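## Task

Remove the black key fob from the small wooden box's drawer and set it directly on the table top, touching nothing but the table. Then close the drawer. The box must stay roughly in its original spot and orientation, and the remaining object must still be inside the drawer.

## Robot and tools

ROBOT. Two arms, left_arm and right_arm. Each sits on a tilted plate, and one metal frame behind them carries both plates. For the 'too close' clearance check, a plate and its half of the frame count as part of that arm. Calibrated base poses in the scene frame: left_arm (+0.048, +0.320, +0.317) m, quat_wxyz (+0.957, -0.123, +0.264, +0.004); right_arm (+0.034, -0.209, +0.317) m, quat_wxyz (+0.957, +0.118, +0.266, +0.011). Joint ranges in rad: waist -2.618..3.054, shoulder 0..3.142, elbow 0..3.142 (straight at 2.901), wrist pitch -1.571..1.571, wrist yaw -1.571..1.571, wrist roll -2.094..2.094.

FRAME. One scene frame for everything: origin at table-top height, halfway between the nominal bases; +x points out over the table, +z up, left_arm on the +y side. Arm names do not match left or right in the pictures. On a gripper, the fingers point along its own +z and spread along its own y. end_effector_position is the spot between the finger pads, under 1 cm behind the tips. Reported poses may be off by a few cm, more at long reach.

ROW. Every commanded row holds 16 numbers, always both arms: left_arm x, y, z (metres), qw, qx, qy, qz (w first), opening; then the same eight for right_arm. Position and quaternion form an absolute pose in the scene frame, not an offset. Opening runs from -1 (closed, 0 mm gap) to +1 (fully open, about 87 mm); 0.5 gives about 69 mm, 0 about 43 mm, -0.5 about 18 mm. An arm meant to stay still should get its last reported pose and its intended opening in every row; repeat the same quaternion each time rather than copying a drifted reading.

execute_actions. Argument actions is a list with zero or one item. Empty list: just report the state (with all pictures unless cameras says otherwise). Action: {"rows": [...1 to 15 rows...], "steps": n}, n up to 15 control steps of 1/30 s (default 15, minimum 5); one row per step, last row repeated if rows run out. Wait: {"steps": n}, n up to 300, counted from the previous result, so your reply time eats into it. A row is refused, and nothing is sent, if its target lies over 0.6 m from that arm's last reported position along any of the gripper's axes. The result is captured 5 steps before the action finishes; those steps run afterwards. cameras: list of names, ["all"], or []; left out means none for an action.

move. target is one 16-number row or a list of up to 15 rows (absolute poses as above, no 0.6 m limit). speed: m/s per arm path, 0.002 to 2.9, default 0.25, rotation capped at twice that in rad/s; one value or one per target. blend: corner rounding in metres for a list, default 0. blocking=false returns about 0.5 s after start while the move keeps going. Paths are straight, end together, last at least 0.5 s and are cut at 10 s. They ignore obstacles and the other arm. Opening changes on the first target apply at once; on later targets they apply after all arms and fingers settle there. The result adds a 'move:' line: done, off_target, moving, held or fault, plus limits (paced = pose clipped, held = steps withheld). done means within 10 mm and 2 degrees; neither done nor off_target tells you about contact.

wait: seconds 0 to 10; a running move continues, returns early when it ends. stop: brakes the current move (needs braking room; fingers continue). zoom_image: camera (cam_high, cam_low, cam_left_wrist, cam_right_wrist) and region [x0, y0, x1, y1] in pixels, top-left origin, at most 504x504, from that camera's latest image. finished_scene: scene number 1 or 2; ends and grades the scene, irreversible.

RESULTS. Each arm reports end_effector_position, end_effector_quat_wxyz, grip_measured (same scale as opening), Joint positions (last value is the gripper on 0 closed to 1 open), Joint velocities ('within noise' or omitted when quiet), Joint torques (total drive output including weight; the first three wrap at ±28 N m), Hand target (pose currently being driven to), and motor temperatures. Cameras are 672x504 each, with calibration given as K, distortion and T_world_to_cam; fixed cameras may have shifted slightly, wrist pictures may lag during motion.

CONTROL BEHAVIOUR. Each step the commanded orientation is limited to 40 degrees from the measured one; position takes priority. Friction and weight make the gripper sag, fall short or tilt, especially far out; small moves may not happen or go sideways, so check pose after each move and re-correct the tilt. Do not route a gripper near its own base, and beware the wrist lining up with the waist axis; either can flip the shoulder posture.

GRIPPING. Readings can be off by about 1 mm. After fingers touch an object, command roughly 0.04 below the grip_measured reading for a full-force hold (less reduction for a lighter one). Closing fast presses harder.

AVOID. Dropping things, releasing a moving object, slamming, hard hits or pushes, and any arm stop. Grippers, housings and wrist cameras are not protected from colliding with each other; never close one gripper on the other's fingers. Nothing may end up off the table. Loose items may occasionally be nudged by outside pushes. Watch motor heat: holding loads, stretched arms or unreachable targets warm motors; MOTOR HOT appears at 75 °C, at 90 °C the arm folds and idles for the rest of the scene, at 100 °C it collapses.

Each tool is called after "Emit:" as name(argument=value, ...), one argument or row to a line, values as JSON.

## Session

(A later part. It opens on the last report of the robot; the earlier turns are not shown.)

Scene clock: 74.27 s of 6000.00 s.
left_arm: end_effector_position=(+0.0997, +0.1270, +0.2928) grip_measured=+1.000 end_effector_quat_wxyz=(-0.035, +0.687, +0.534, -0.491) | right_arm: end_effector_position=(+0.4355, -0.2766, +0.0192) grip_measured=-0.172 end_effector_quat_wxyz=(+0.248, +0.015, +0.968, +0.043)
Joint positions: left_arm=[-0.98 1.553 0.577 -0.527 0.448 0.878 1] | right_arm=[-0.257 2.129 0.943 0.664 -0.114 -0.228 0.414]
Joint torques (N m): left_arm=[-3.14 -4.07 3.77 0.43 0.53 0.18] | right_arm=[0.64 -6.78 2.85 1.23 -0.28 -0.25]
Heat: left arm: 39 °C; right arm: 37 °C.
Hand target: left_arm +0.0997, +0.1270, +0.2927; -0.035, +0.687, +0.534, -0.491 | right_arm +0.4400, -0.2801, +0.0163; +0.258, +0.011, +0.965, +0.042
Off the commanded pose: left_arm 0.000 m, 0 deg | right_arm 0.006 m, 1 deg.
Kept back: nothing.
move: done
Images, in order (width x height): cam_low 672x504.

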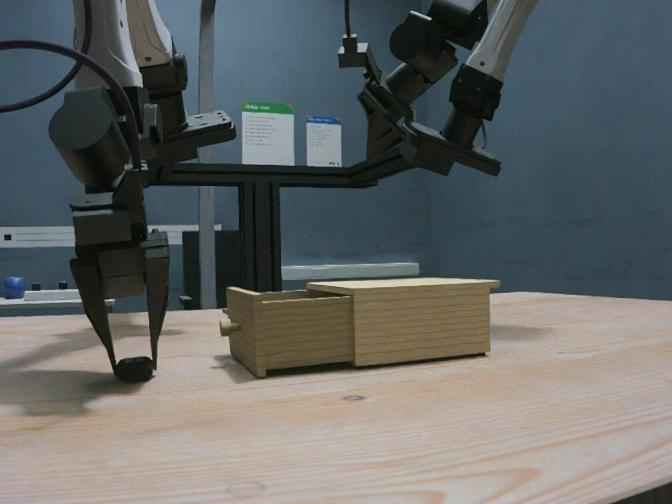

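Emit:
move(
  target=[0.0997, 0.1270, 0.2928, -0.035, 0.687, 0.534, -0.491, 1.0, 0.4400, -0.2800, 0.0090, 0.2586, 0.0113, 0.965, 0.0421, -0.30],
  speed=0.04,
  cameras=["cam_low"],
)

Emit:
zoom_image(
  camera="cam_low",
  region=[80, 330, 200, 410],
)

Scene clock: 75.23 s of 6000.00 s.
left_arm: end_effector_position=(+0.0997, +0.1270, +0.2928) grip_measured=+1.000 end_effector_quat_wxyz=(-0.035, +0.687, +0.534, -0.491) | right_arm: end_effector_position=(+0.4401, -0.2771, +0.0176) grip_measured=-0.172 end_effector_quat_wxyz=(+0.256, +0.014, +0.966, +0.043)
Joint positions: left_arm=[-0.98 1.553 0.577 -0.527 0.448 0.878 1] | right_arm=[-0.257 2.142 0.953 0.682 -0.117 -0.229 0.414]
Joint torques (N m): left_arm=[-3.18 -4.07 3.78 0.43 0.54 0.17] | right_arm=[0.4 -5.64 3.43 1.21 -0.24 -0.28]
Heat: left arm: 39 °C; right arm: 37 °C.
Hand target: left_arm +0.0997, +0.1270, +0.2927; -0.035, +0.687, +0.534, -0.491 | right_arm +0.4396, -0.2799, +0.0093; +0.258, +0.011, +0.965, +0.042
Off the commanded pose: left_arm 0.000 m, 0 deg | right_arm 0.009 m, 0 deg.
Kept back: nothing.
move: done
Images, in order (width x height): cam_low 672x504.

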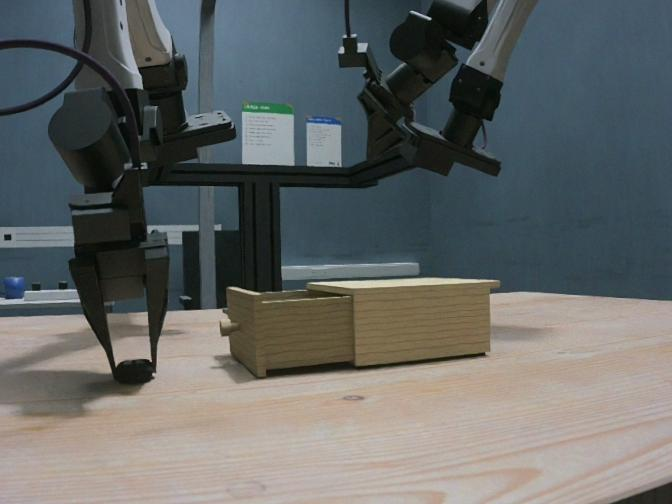

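Scaled by 4.200 from the camera's 672x504 image, which has a finer 960x720 frame.

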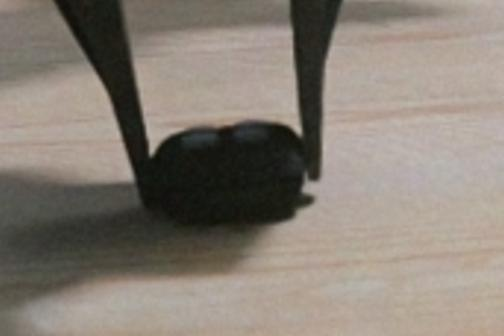

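Emit:
move(
  target=[
    [0.0997, 0.1270, 0.2928, -0.035, 0.687, 0.534, -0.491, 1.0, 0.4400, -0.2795, 0.0140, 0.2586, 0.0113, 0.965, 0.0421, 0.05],
    [0.0997, 0.1270, 0.2928, -0.035, 0.687, 0.534, -0.491, 1.0, 0.4400, -0.2795, 0.0950, 0.2586, 0.0113, 0.965, 0.0421, 0.05],
  ],
  speed=[0.05, 0.15],
  cameras=["cam_low", "cam_right_wrist", "cam_high"],
)

Scene clock: 77.33 s of 6000.00 s.
left_arm: end_effector_position=(+0.0997, +0.1270, +0.2928) grip_measured=+1.000 end_effector_quat_wxyz=(-0.035, +0.687, +0.534, -0.491) | right_arm: end_effector_position=(+0.4321, -0.2791, +0.0840) grip_measured=+0.050 end_effector_quat_wxyz=(+0.246, +0.012, +0.968, +0.046)
Joint positions: left_arm=[-0.98 1.553 0.577 -0.527 0.448 0.878 1] | right_arm=[-0.251 1.856 0.819 0.509 -0.115 -0.229 0.525]
Joint torques (N m): left_arm=[-3.25 -4.14 3.75 0.43 0.53 0.18] | right_arm=[2.19 -10.59 2.18 1 -0.03 -0.13]
Heat: left arm: 39 °C; right arm: 37 °C.
Hand target: left_arm +0.0997, +0.1270, +0.2927; -0.035, +0.687, +0.534, -0.491 | right_arm +0.4400, -0.2795, +0.0947; +0.259, +0.011, +0.965, +0.042
Off the commanded pose: left_arm 0.000 m, 0 deg | right_arm 0.014 m, 2 deg.
Kept back: nothing.
move: off_target (right_arm)
camera_calibration:
cam_right_wrist: T_world_to_cam=[[0.0185473, -0.995994, -0.0874701, -0.280493], [-0.928569, -0.0495952, 0.36783, 0.376146], [-0.370695, 0.0743998, -0.92577, 0.395241], [0, 0, 0, 1]] pos_world=[0.500994, -0.29012, 0.20301]
Images, in order (width x height): cam_high 672x504, cam_low 672x504, cam_right_wrist 672x504.

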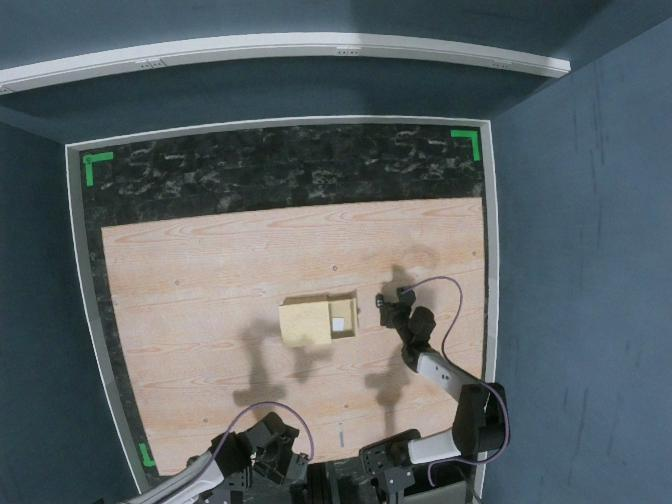

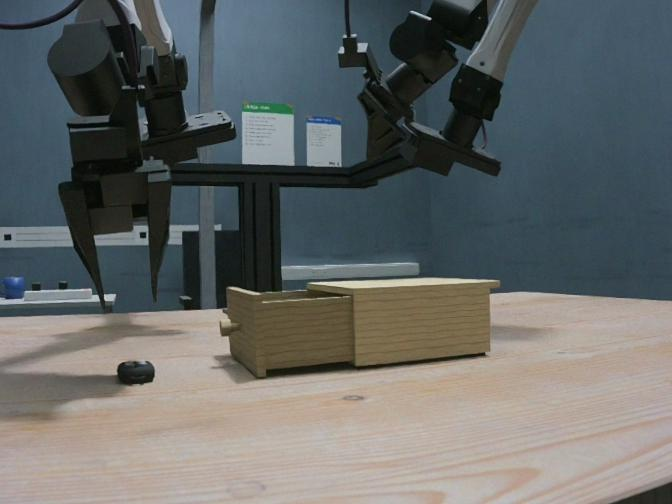

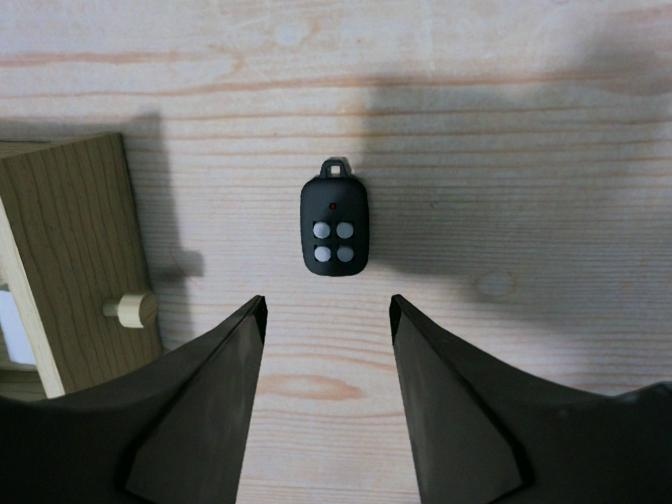

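Emit:
move(
  target=[
    [0.0997, 0.1270, 0.2928, -0.035, 0.687, 0.534, -0.491, 1.0, 0.4600, -0.2100, 0.1000, 0.2582, 0.0181, 0.9635, 0.0674, -1.0],
    [0.0997, 0.1270, 0.2928, -0.035, 0.687, 0.534, -0.491, 1.0, 0.4600, -0.1950, 0.0500, 0.2582, 0.0181, 0.9635, 0.0674, -1.0],
  ],
  speed=[0.2, 0.15],
  blend=[0.02, 0],
  cameras=["cam_low", "cam_right_wrist"],
)

Scene clock: 79.53 s of 6000.00 s.
left_arm: end_effector_position=(+0.0997, +0.1270, +0.2928) grip_measured=+1.000 end_effector_quat_wxyz=(-0.035, +0.687, +0.534, -0.491) | right_arm: end_effector_position=(+0.4528, -0.1994, +0.0507) grip_measured=-0.973 end_effector_quat_wxyz=(+0.247, +0.016, +0.966, +0.068)
Joint positions: left_arm=[-0.98 1.553 0.577 -0.527 0.448 0.878 1] | right_arm=[-0.056 2.051 0.925 0.598 0.013 -0.113 0.013]
Joint torques (N m): left_arm=[-3.21 -4.08 3.75 0.42 0.54 0.17] | right_arm=[3.88 -7.05 3.45 1.19 -0.01 -0.09]
Heat: left arm: 39 °C; right arm: 37 °C.
Hand target: left_arm +0.0997, +0.1270, +0.2927; -0.035, +0.687, +0.534, -0.491 | right_arm +0.4598, -0.1951, +0.0502; +0.258, +0.018, +0.964, +0.068
Off the commanded pose: left_arm 0.000 m, 0 deg | right_arm 0.008 m, 1 deg.
Kept back: nothing.
move: done
camera_calibration:
cam_right_wrist: T_world_to_cam=[[0.0224062, -0.991055, -0.131561, -0.202889], [-0.929353, -0.0691535, 0.362658, 0.408312], [-0.368511, 0.114141, -0.922589, 0.372808], [0, 0, 0, 1]] pos_world=[0.521396, -0.215391, 0.169179]
Images, in order (width x height): cam_low 672x504, cam_right_wrist 672x504.

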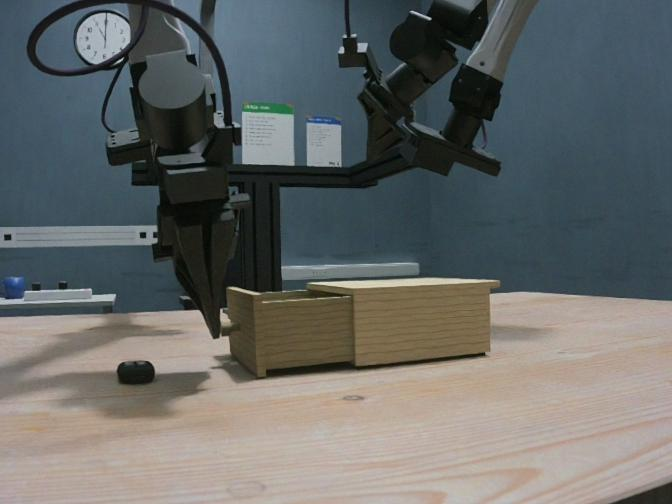

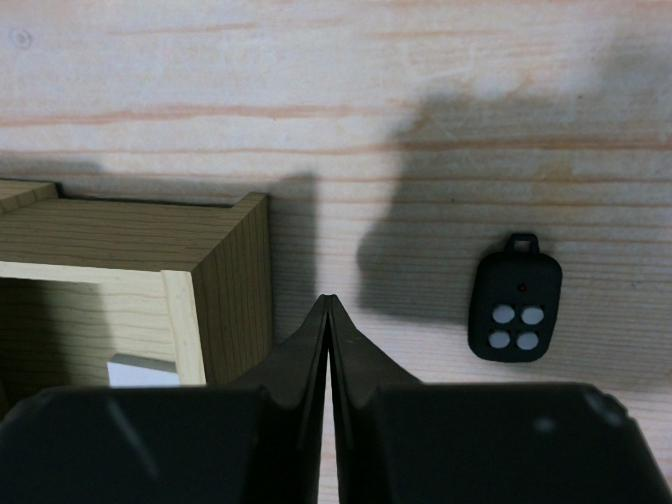

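Emit:
move(
  target=[0.0997, 0.1270, 0.2928, -0.035, 0.687, 0.534, -0.491, 1.0, 0.4600, -0.1100, 0.0500, 0.2582, 0.0181, 0.9635, 0.0674, -1.0],
  speed=0.08,
  cameras=["cam_low", "cam_right_wrist", "cam_high"],
)

Scene clock: 81.17 s of 6000.00 s.
left_arm: end_effector_position=(+0.0997, +0.1270, +0.2928) grip_measured=+1.000 end_effector_quat_wxyz=(-0.035, +0.687, +0.534, -0.491) | right_arm: end_effector_position=(+0.4567, -0.1346, +0.0524) grip_measured=-0.974 end_effector_quat_wxyz=(+0.251, +0.015, +0.967, +0.033)
Joint positions: left_arm=[-0.98 1.553 0.577 -0.527 0.448 0.878 1] | right_arm=[0.149 2.121 0.969 0.623 0.257 -0.031 0.013]
Joint torques (N m): left_arm=[-3.19 -4.1 3.75 0.43 0.54 0.18] | right_arm=[6.56 -5.96 3.9 1.23 -0.48 0.22]
Heat: left arm: 39 °C; right arm: 37 °C.
Hand target: left_arm +0.0997, +0.1270, +0.2927; -0.035, +0.687, +0.534, -0.491 | right_arm +0.4590, -0.1105, +0.0513; +0.257, +0.018, +0.964, +0.067
Off the commanded pose: left_arm 0.000 m, 0 deg | right_arm 0.025 m, 4 deg.
Kept back: nothing.
move: off_target (right_arm)
camera_calibration:
cam_right_wrist: T_world_to_cam=[[0.00662977, -0.998029, -0.0624024, -0.135816], [-0.932107, -0.028766, 0.361038, 0.422655], [-0.362121, 0.0557722, -0.930461, 0.358116], [0, 0, 0, 1]] pos_world=[0.524542, -0.143363, 0.172144]
Images, in order (width x height): cam_high 672x504, cam_low 672x504, cam_right_wrist 672x504.

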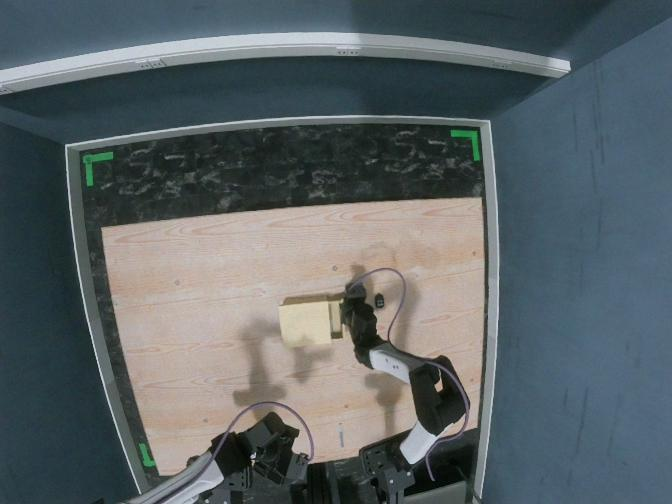

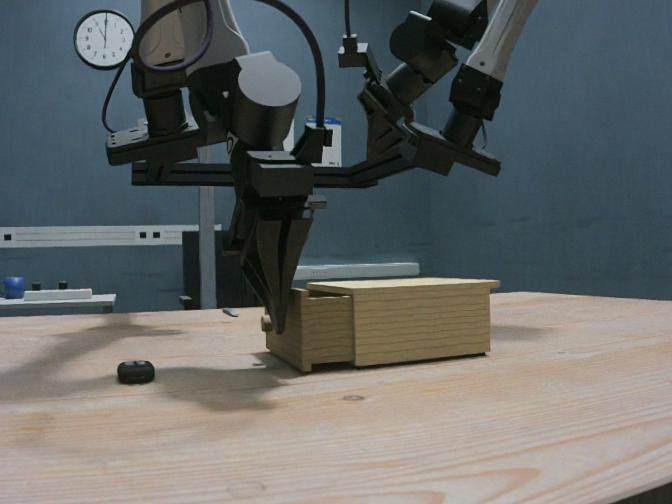

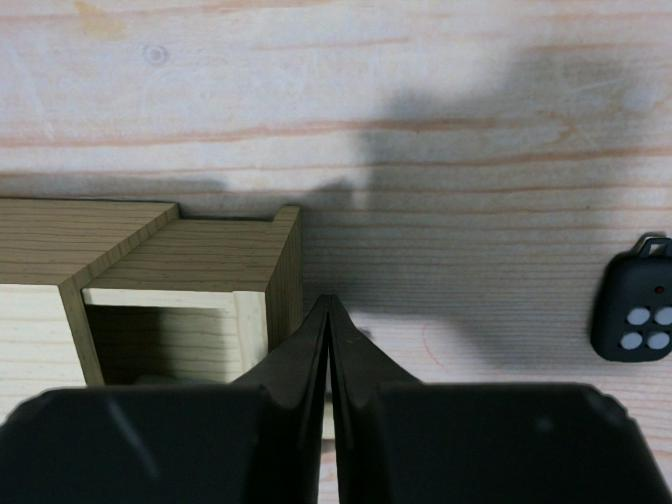

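Emit:
move(
  target=[0.0997, 0.1270, 0.2928, -0.035, 0.687, 0.534, -0.491, 1.0, 0.4600, -0.0750, 0.0500, 0.2582, 0.0181, 0.9635, 0.0674, -1.0],
  speed=0.08,
  cameras=["cam_low", "cam_right_wrist", "cam_high"],
)

Emit:
zoom_image(
  camera="cam_high",
  region=[260, 270, 400, 375],
)

Scene clock: 82.17 s of 6000.00 s.
left_arm: end_effector_position=(+0.0997, +0.1270, +0.2928) grip_measured=+1.000 end_effector_quat_wxyz=(-0.035, +0.687, +0.534, -0.491) | right_arm: end_effector_position=(+0.4585, -0.1077, +0.0517) grip_measured=-0.974 end_effector_quat_wxyz=(+0.254, +0.018, +0.967, +0.022)
Joint positions: left_arm=[-0.98 1.553 0.577 -0.527 0.448 0.878 1] | right_arm=[0.224 2.166 1.01 0.623 0.343 0.007 0.013]
Joint torques (N m): left_arm=[-3.18 -4.07 3.75 0.43 0.54 0.19] | right_arm=[8.02 -6.01 4.68 1.12 -0.54 0.29]
Heat: left arm: 39 °C; right arm: 37 °C.
Hand target: left_arm +0.0997, +0.1270, +0.2927; -0.035, +0.687, +0.534, -0.491 | right_arm +0.4584, -0.0760, +0.0518; +0.257, +0.018, +0.964, +0.067
Off the commanded pose: left_arm 0.000 m, 0 deg | right_arm 0.033 m, 5 deg.
Kept back: nothing.
move: off_target (right_arm)
camera_calibration:
cam_right_wrist: T_world_to_cam=[[-0.00396597, -0.999038, -0.0436785, -0.105286], [-0.934612, -0.0118312, 0.355472, 0.428527], [-0.355647, 0.0422323, -0.933666, 0.352291], [0, 0, 0, 1]] pos_world=[0.52538, -0.114993, 0.171995]
Images, in order (width x height): cam_high 672x504, cam_low 672x504, cam_right_wrist 672x504.

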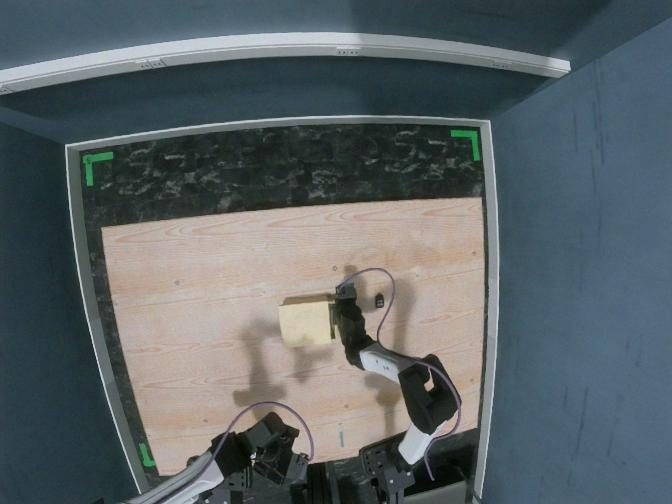

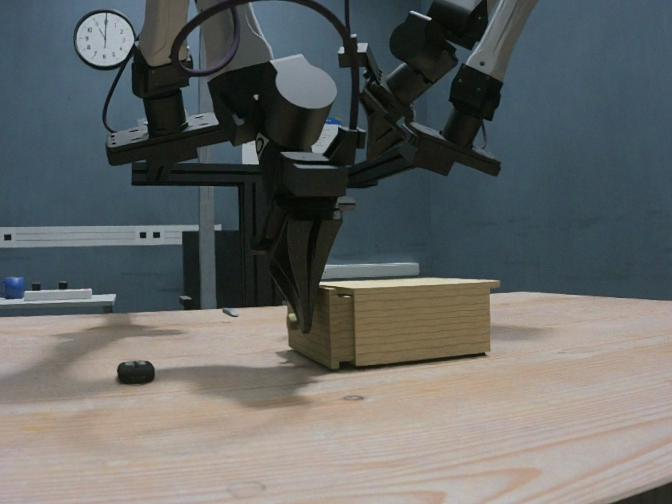

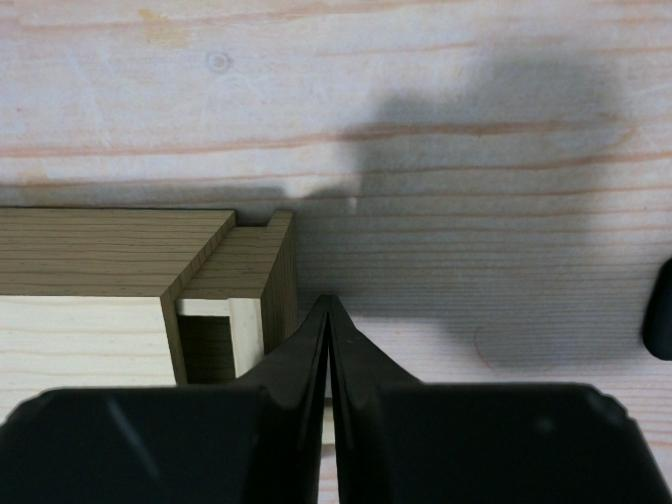

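Scaled by 3.600 from the camera's 672x504 image, which has a finer 960x720 frame.

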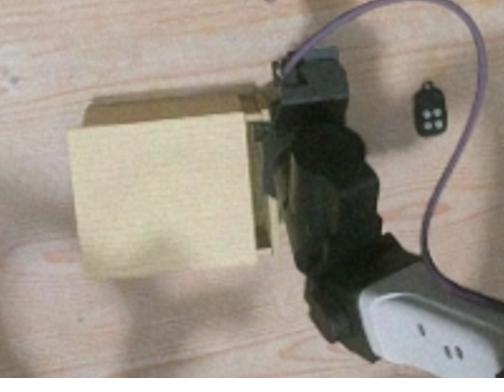

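Emit:
move(
  target=[0.0997, 0.1270, 0.2928, -0.035, 0.687, 0.534, -0.491, 1.0, 0.4600, -0.0500, 0.0500, 0.2582, 0.0181, 0.9635, 0.0674, -1.0],
  speed=0.08,
  cameras=["cam_low", "cam_right_wrist", "cam_high"],
)

Emit:
zoom_image(
  camera="cam_high",
  region=[260, 270, 400, 375],
)

Scene clock: 83.13 s of 6000.00 s.
left_arm: end_effector_position=(+0.0997, +0.1270, +0.2928) grip_measured=+1.000 end_effector_quat_wxyz=(-0.035, +0.687, +0.534, -0.491) | right_arm: end_effector_position=(+0.4646, -0.0803, +0.0525) grip_measured=-0.974 end_effector_quat_wxyz=(+0.262, +0.022, +0.964, +0.030)
Joint positions: left_arm=[-0.98 1.553 0.577 -0.527 0.448 0.878 1] | right_arm=[0.281 2.206 1.059 0.621 0.381 0.043 0.013]
Joint torques (N m): left_arm=[-3.23 -4.08 3.78 0.41 0.54 0.17] | right_arm=[8.36 -6.12 4.44 1.03 -0.5 0.19]
Heat: left arm: 39 °C; right arm: 37 °C.
Hand target: left_arm +0.0997, +0.1270, +0.2927; -0.035, +0.687, +0.534, -0.491 | right_arm +0.4587, -0.0510, +0.0513; +0.258, +0.018, +0.964, +0.067
Off the commanded pose: left_arm 0.000 m, 0 deg | right_arm 0.031 m, 4 deg.
Kept back: nothing.
move: off_target (right_arm)
camera_calibration:
cam_right_wrist: T_world_to_cam=[[-0.00840612, -0.998179, -0.0597297, -0.0748307], [-0.940608, -0.0123801, 0.339269, 0.437933], [-0.339391, 0.0590342, -0.938791, 0.348127], [0, 0, 0, 1]] pos_world=[0.529446, -0.0898241, 0.173771]
Images, in order (width x height): cam_high 672x504, cam_low 672x504, cam_right_wrist 672x504.

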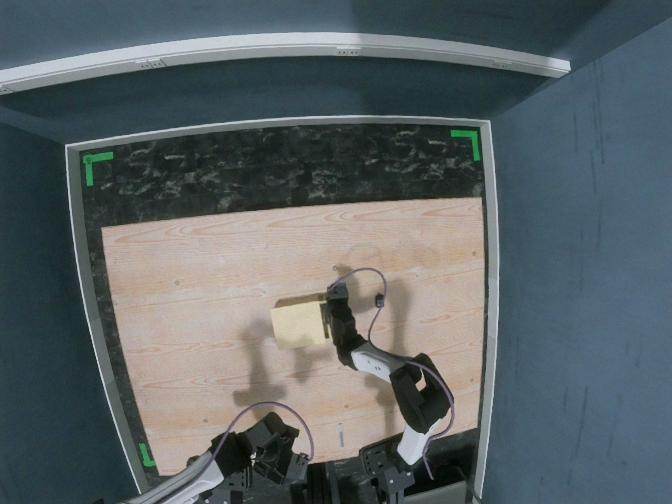

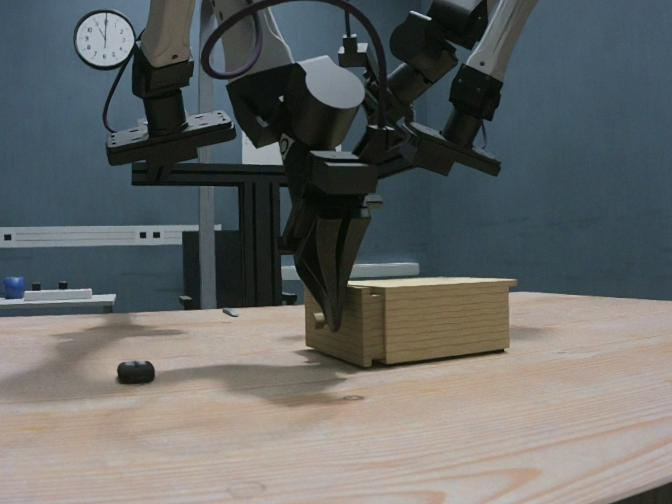

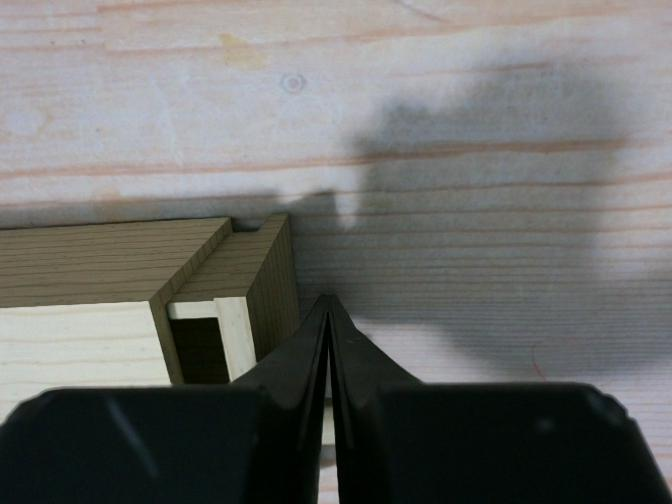

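Scaled by 3.600 from the camera's 672x504 image, which has a finer 960x720 frame.

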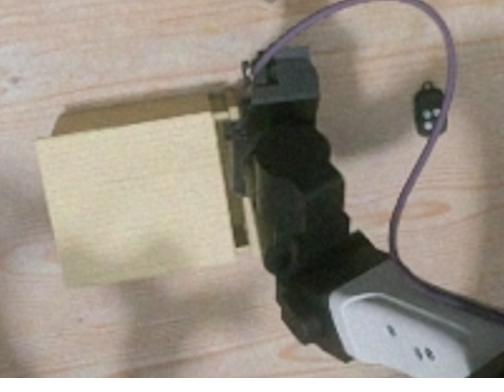

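Emit:
move(
  target=[
    [0.2500, 0.2000, 0.2600, 0.2582, -0.0181, 0.9635, -0.0674, -1.0, 0.4600, -0.1350, 0.0520, 0.2582, 0.0181, 0.9635, 0.0674, -1.0],
    [0.4300, 0.2000, 0.1500, 0.2582, -0.0181, 0.9635, -0.0674, -1.0, 0.3900, -0.1350, 0.0560, 0.2582, 0.0181, 0.9635, 0.0674, -1.0],
  ],
  speed=0.25,
  blend=[0.02, 0],
  cameras=["cam_low", "cam_right_wrist", "cam_high", "cam_left_wrist"],
)

Scene clock: 91.23 s of 6000.00 s.
left_arm: end_effector_position=(+0.4256, +0.2006, +0.1530) grip_measured=-0.993 end_effector_quat_wxyz=(+0.255, -0.019, +0.965, -0.064) | right_arm: end_effector_position=(+0.3716, -0.1343, +0.0437) grip_measured=-0.974 end_effector_quat_wxyz=(+0.230, +0.013, +0.971, +0.066)
Joint positions: left_arm=[-0.4 1.77 0.713 0.492 -0.399 -0.1 0.003] | right_arm=[0.126 2.144 0.681 0.891 0.174 -0.017 0.013]
Joint torques (N m): left_arm=[-2.58 -6.46 4.19 1.69 0.2 0.24] | right_arm=[3.66 -9.62 0.06 1.19 -0.07 -0.16]
Heat: left arm: 39 °C; right arm: 38 °C.
Hand target: left_arm +0.4300, +0.2001, +0.1502; +0.258, -0.018, +0.964, -0.067 | right_arm +0.3896, -0.1349, +0.0557; +0.258, +0.018, +0.964, +0.067
Off the commanded pose: left_arm 0.005 m, 1 deg | right_arm 0.022 m, 3 deg.
Kept back: nothing.
move: off_target (right_arm)
camera_calibration:
cam_left_wrist: T_world_to_cam=[[0.00807718, -0.992672, 0.120571, 0.175261], [-0.945448, 0.0316883, 0.324228, 0.371126], [-0.325673, -0.116613, -0.938264, 0.446423], [0, 0, 0, 1]] pos_world=[0.494852, 0.214275, 0.277401]
cam_right_wrist: T_world_to_cam=[[0.0235938, -0.991588, -0.127262, -0.138125], [-0.915262, -0.0726339, 0.396256, 0.33275], [-0.402167, 0.107129, -0.909277, 0.340064], [0, 0, 0, 1]] pos_world=[0.444575, -0.149225, 0.159781]

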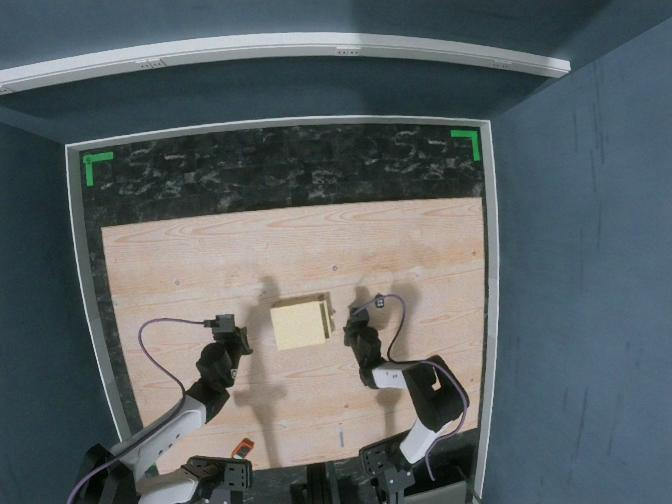

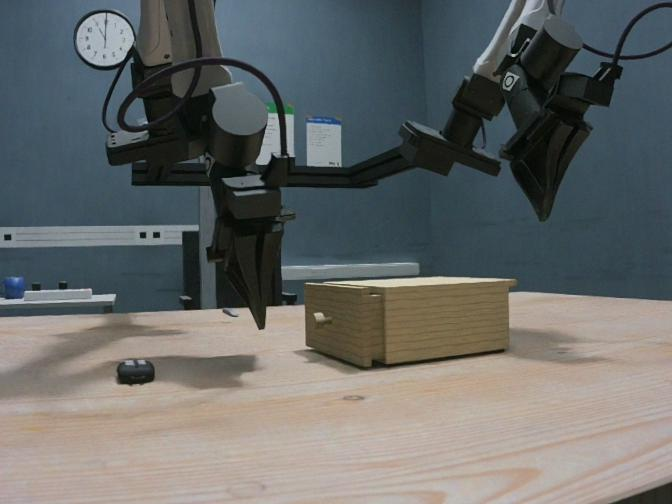

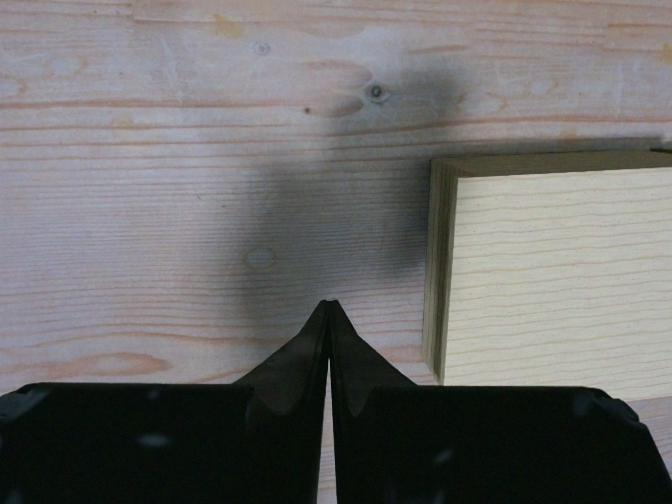

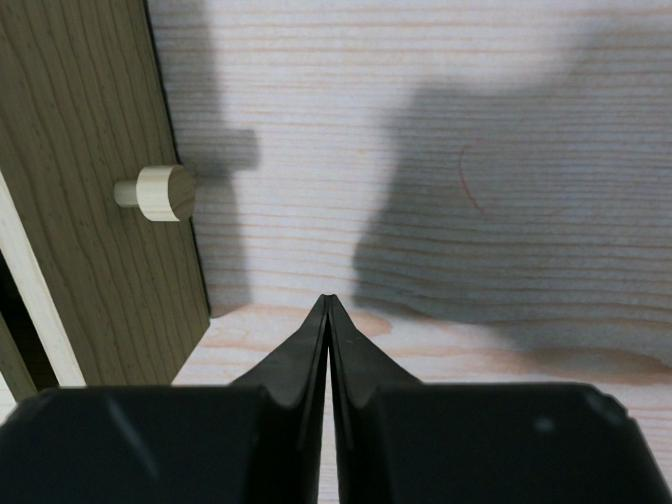

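Emit:
execute_actions(
  actions=[],
)

Emit:
zoom_image(
  camera="cam_high",
  region=[260, 270, 400, 375],
)

Scene clock: 92.27 s of 6000.00 s.
left_arm: end_effector_position=(+0.4257, +0.2003, +0.1531) grip_measured=-0.993 end_effector_quat_wxyz=(+0.255, -0.018, +0.964, -0.065) | right_arm: end_effector_position=(+0.3720, -0.1343, +0.0438) grip_measured=-0.974 end_effector_quat_wxyz=(+0.230, +0.014, +0.971, +0.066)
Joint positions: left_arm=[-0.4 1.77 0.713 0.493 -0.397 -0.099 0.003] | right_arm=[0.126 2.144 0.681 0.892 0.174 -0.017 0.013]
Joint velocities: within noise
Joint torques (N m): left_arm=[-2.58 -6.43 4.14 1.7 0.16 0.24] | right_arm=[3.78 -9.76 0.18 1.22 -0.09 -0.16]
Motor temperatures (°C): left_arm=[27 38 39 30 25 27 23] | right_arm=[26 38 31 33 28 29 29]
Heat: left arm: 39 °C; right arm: 38 °C.
Hand target: left_arm +0.4299, +0.2001, +0.1501; +0.258, -0.018, +0.964, -0.067 | right_arm +0.3896, -0.1349, +0.0557; +0.258, +0.018, +0.964, +0.067
Off the commanded pose: left_arm 0.005 m, 0 deg | right_arm 0.022 m, 3 deg.
Steps of this call (1-31: nothing new was sent). Readings (end_effector_position of left_arm | right_arm):
1: (+0.4256, +0.2005, +0.1530) | (+0.3717, -0.1343, +0.0437)
2: (+0.4256, +0.2006, +0.1530) | (+0.3718, -0.1343, +0.0437)
4: (+0.4257, +0.2004, +0.1530) | (+0.3719, -0.1343, +0.0438)
8: (+0.4258, +0.2004, +0.1531) | (+0.3719, -0.1343, +0.0438)
31: the state above
camera_calibration:
cam_left_wrist: T_world_to_cam=[[0.00634555, -0.992521, 0.12191, 0.175504], [-0.945644, 0.0336837, 0.323455, 0.37098], [-0.325142, -0.117336, -0.938357, 0.446413], [0, 0, 0, 1]] pos_world=[0.494849, 0.214075, 0.277504]
cam_right_wrist: T_world_to_cam=[[0.0233052, -0.991585, -0.127342, -0.138058], [-0.915886, -0.0722384, 0.394885, 0.333318], [-0.400761, 0.107428, -0.909863, 0.339808], [0, 0, 0, 1]] pos_world=[0.44468, -0.149323, 0.159976]

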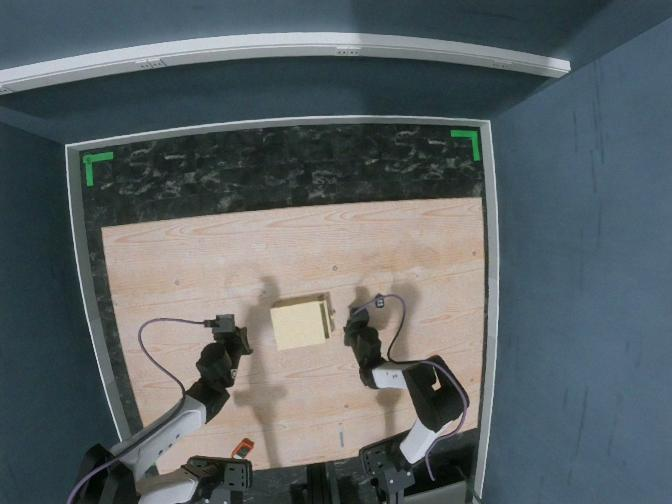

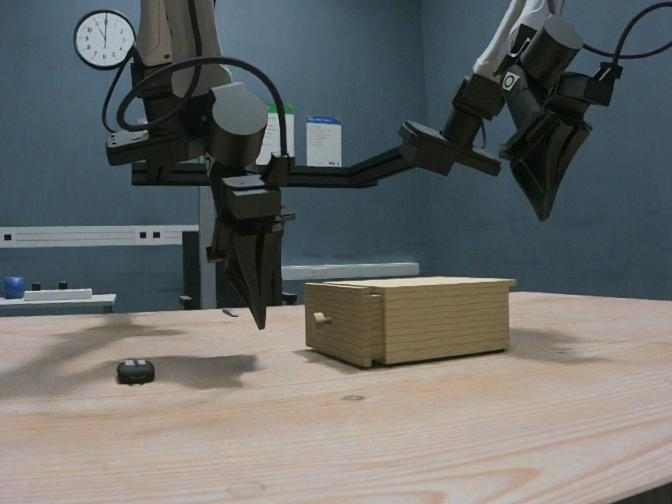

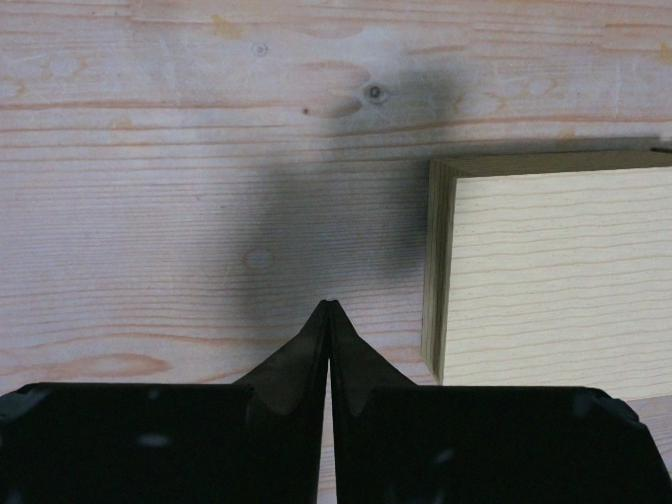

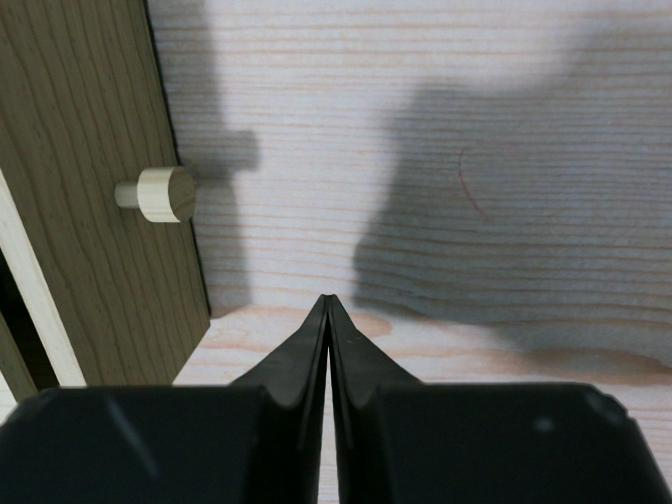

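Scaled by 3.600 from the camera's 672x504 image, which has a finer 960x720 frame.

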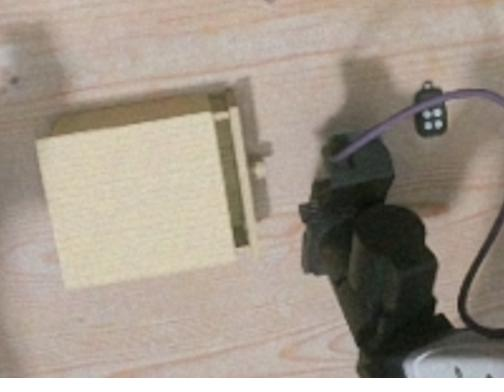

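Emit:
move(
  target=[
    [0.437, 0.165, 0.047, 0.2582, -0.0181, 0.9635, -0.0674, -1.0, 0.39, -0.135, 0.056, 0.2582, 0.0181, 0.9635, 0.0674, -1.0],
  ],
  speed=0.2,
  cameras=["cam_left_wrist", "cam_high", "cam_low"],
)

Emit:
zoom_image(
  camera="cam_high",
  region=[220, 270, 360, 375],
)

Scene clock: 96.10 s of 6000.00 s.
left_arm: end_effector_position=(+0.4339, +0.1632, +0.0508) grip_measured=-0.993 end_effector_quat_wxyz=(+0.255, -0.018, +0.965, -0.065) | right_arm: end_effector_position=(+0.3721, -0.1343, +0.0439) grip_measured=-0.974 end_effector_quat_wxyz=(+0.231, +0.014, +0.971, +0.066)
Joint positions: left_arm=[-0.367 2.245 0.936 0.751 -0.367 -0.08 0.003] | right_arm=[0.126 2.144 0.681 0.893 0.174 -0.017 0.013]
Joint torques (N m): left_arm=[-3.43 -7.95 2.51 1.69 0.2 0.24] | right_arm=[3.67 -9.66 0.05 1.22 -0.09 -0.17]
Heat: left arm: 38 °C; right arm: 39 °C.
Hand target: left_arm +0.4370, +0.1651, +0.0471; +0.258, -0.018, +0.964, -0.067 | right_arm +0.3896, -0.1349, +0.0557; +0.258, +0.018, +0.964, +0.067
Off the commanded pose: left_arm 0.005 m, 0 deg | right_arm 0.022 m, 3 deg.
Kept back: nothing.
move: off_target (right_arm)
camera_calibration:
cam_left_wrist: T_world_to_cam=[[0.00457078, -0.992394, 0.123015, 0.151789], [-0.945184, 0.0358786, 0.32456, 0.41248], [-0.326505, -0.117756, -0.937832, 0.349372], [0, 0, 0, 1]] pos_world=[0.503248, 0.176976, 0.175105]
Images, in order (width x height): cam_high 672x504, cam_low 672x504, cam_left_wrist 672x504.

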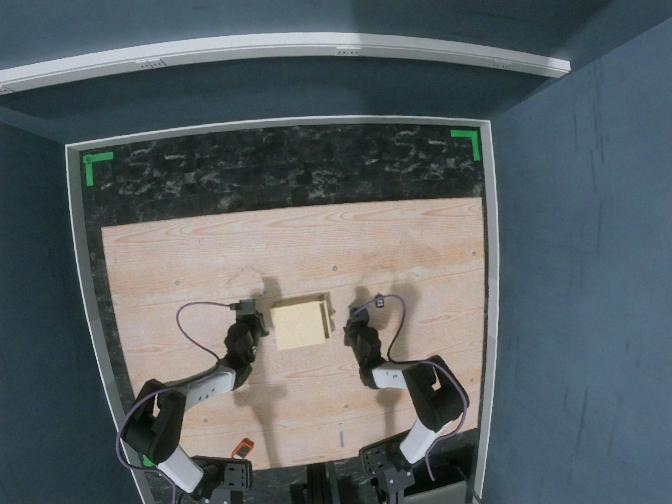

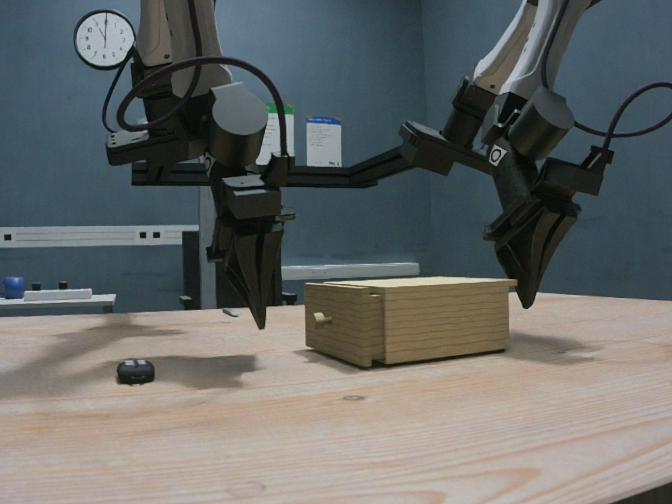

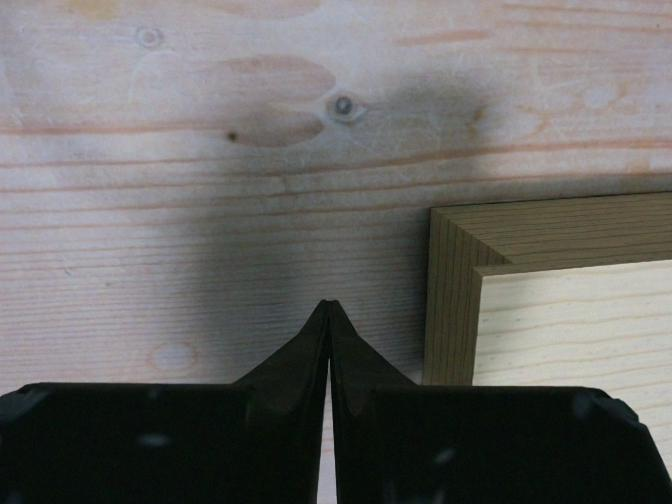

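Scaled by 3.600 from the camera's 672x504 image, which has a finer 960x720 frame.

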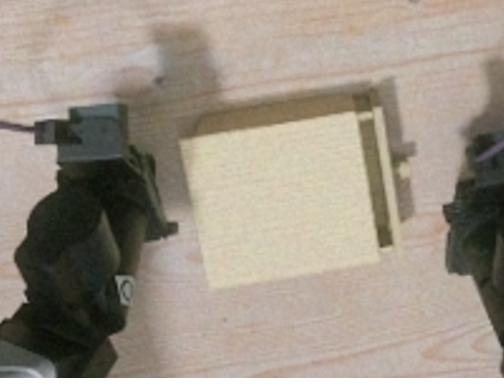

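Emit:
move(
  target=[
    [0.437, 0.135, 0.060, 0.2582, -0.0181, 0.9635, -0.0674, -1.0, 0.39, -0.135, 0.056, 0.2582, 0.0181, 0.9635, 0.0674, -1.0],
    [0.437, 0.075, 0.060, 0.2582, -0.0181, 0.9635, -0.0674, -1.0, 0.39, -0.135, 0.056, 0.2582, 0.0181, 0.9635, 0.0674, -1.0],
  ],
  speed=[0.12, 0.06],
  cameras=["cam_left_wrist", "cam_high", "cam_low"],
)

Emit:
zoom_image(
  camera="cam_high",
  region=[260, 270, 400, 375],
)

Scene clock: 98.60 s of 6000.00 s.
left_arm: end_effector_position=(+0.4477, +0.0955, +0.0640) grip_measured=-0.993 end_effector_quat_wxyz=(+0.271, -0.026, +0.961, -0.040) | right_arm: end_effector_position=(+0.3721, -0.1343, +0.0439) grip_measured=-0.974 end_effector_quat_wxyz=(+0.231, +0.014, +0.971, +0.066)
Joint positions: left_arm=[-0.542 2.337 1.127 0.635 -0.571 -0.172 0.003] | right_arm=[0.126 2.144 0.681 0.893 0.174 -0.017 0.013]
Joint torques (N m): left_arm=[-7.79 -7.62 3.78 1.39 0.4 -0.13] | right_arm=[3.73 -9.69 0.28 1.22 -0.07 -0.2]
Heat: left arm: 39 °C; right arm: 40 °C.
Hand target: left_arm +0.4362, +0.0759, +0.0608; +0.258, -0.018, +0.964, -0.067 | right_arm +0.3896, -0.1349, +0.0557; +0.258, +0.018, +0.964, +0.067
Off the commanded pose: left_arm 0.023 m, 4 deg | right_arm 0.022 m, 3 deg.
Kept back: nothing.
move: off_target (left_arm, right_arm)
camera_calibration:
cam_left_wrist: T_world_to_cam=[[0.0321706, -0.996346, 0.0791236, 0.0737516], [-0.955185, -0.00734165, 0.295918, 0.434049], [-0.294255, -0.0850976, -0.951931, 0.341657], [0, 0, 0, 1]] pos_world=[0.512759, 0.105743, 0.190956]
Images, in order (width x height): cam_high 672x504, cam_low 672x504, cam_left_wrist 672x504.

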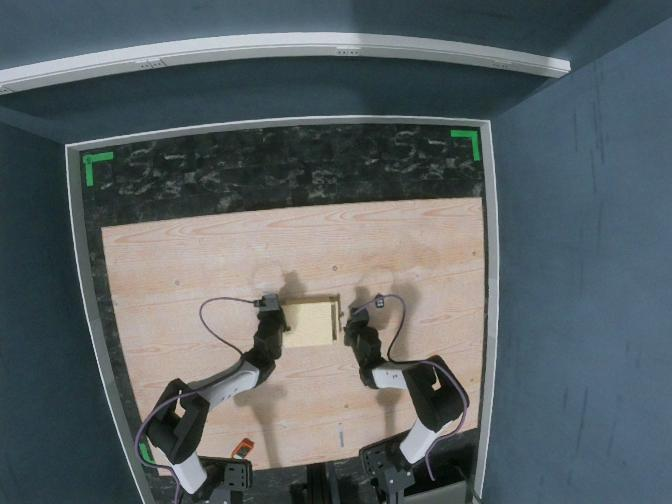

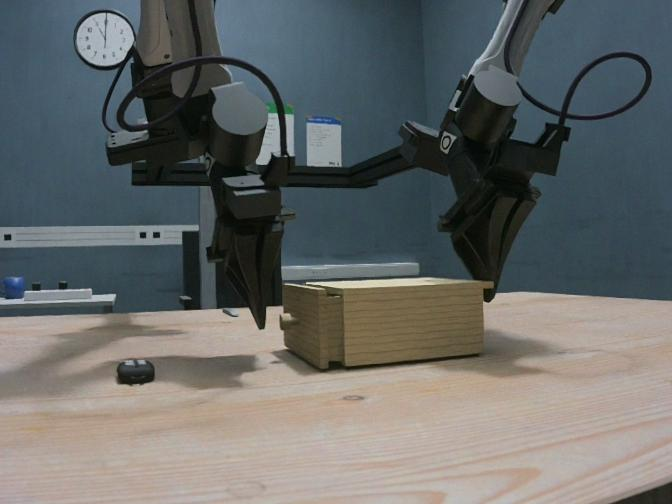

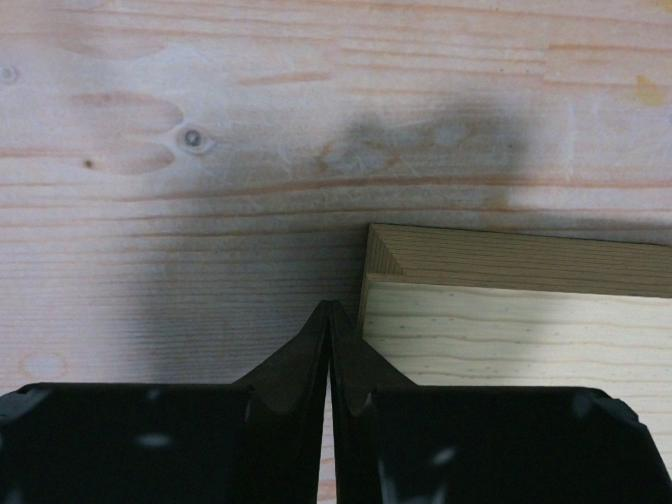

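Scaled by 3.600 from the camera's 672x504 image, which has a finer 960x720 frame.

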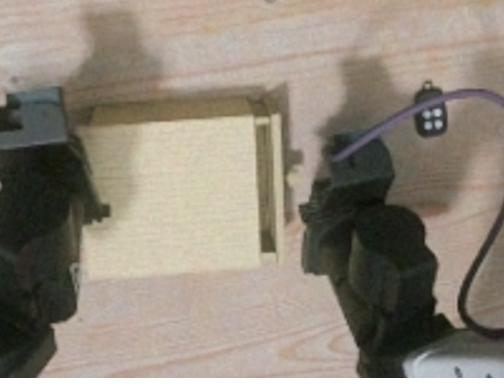

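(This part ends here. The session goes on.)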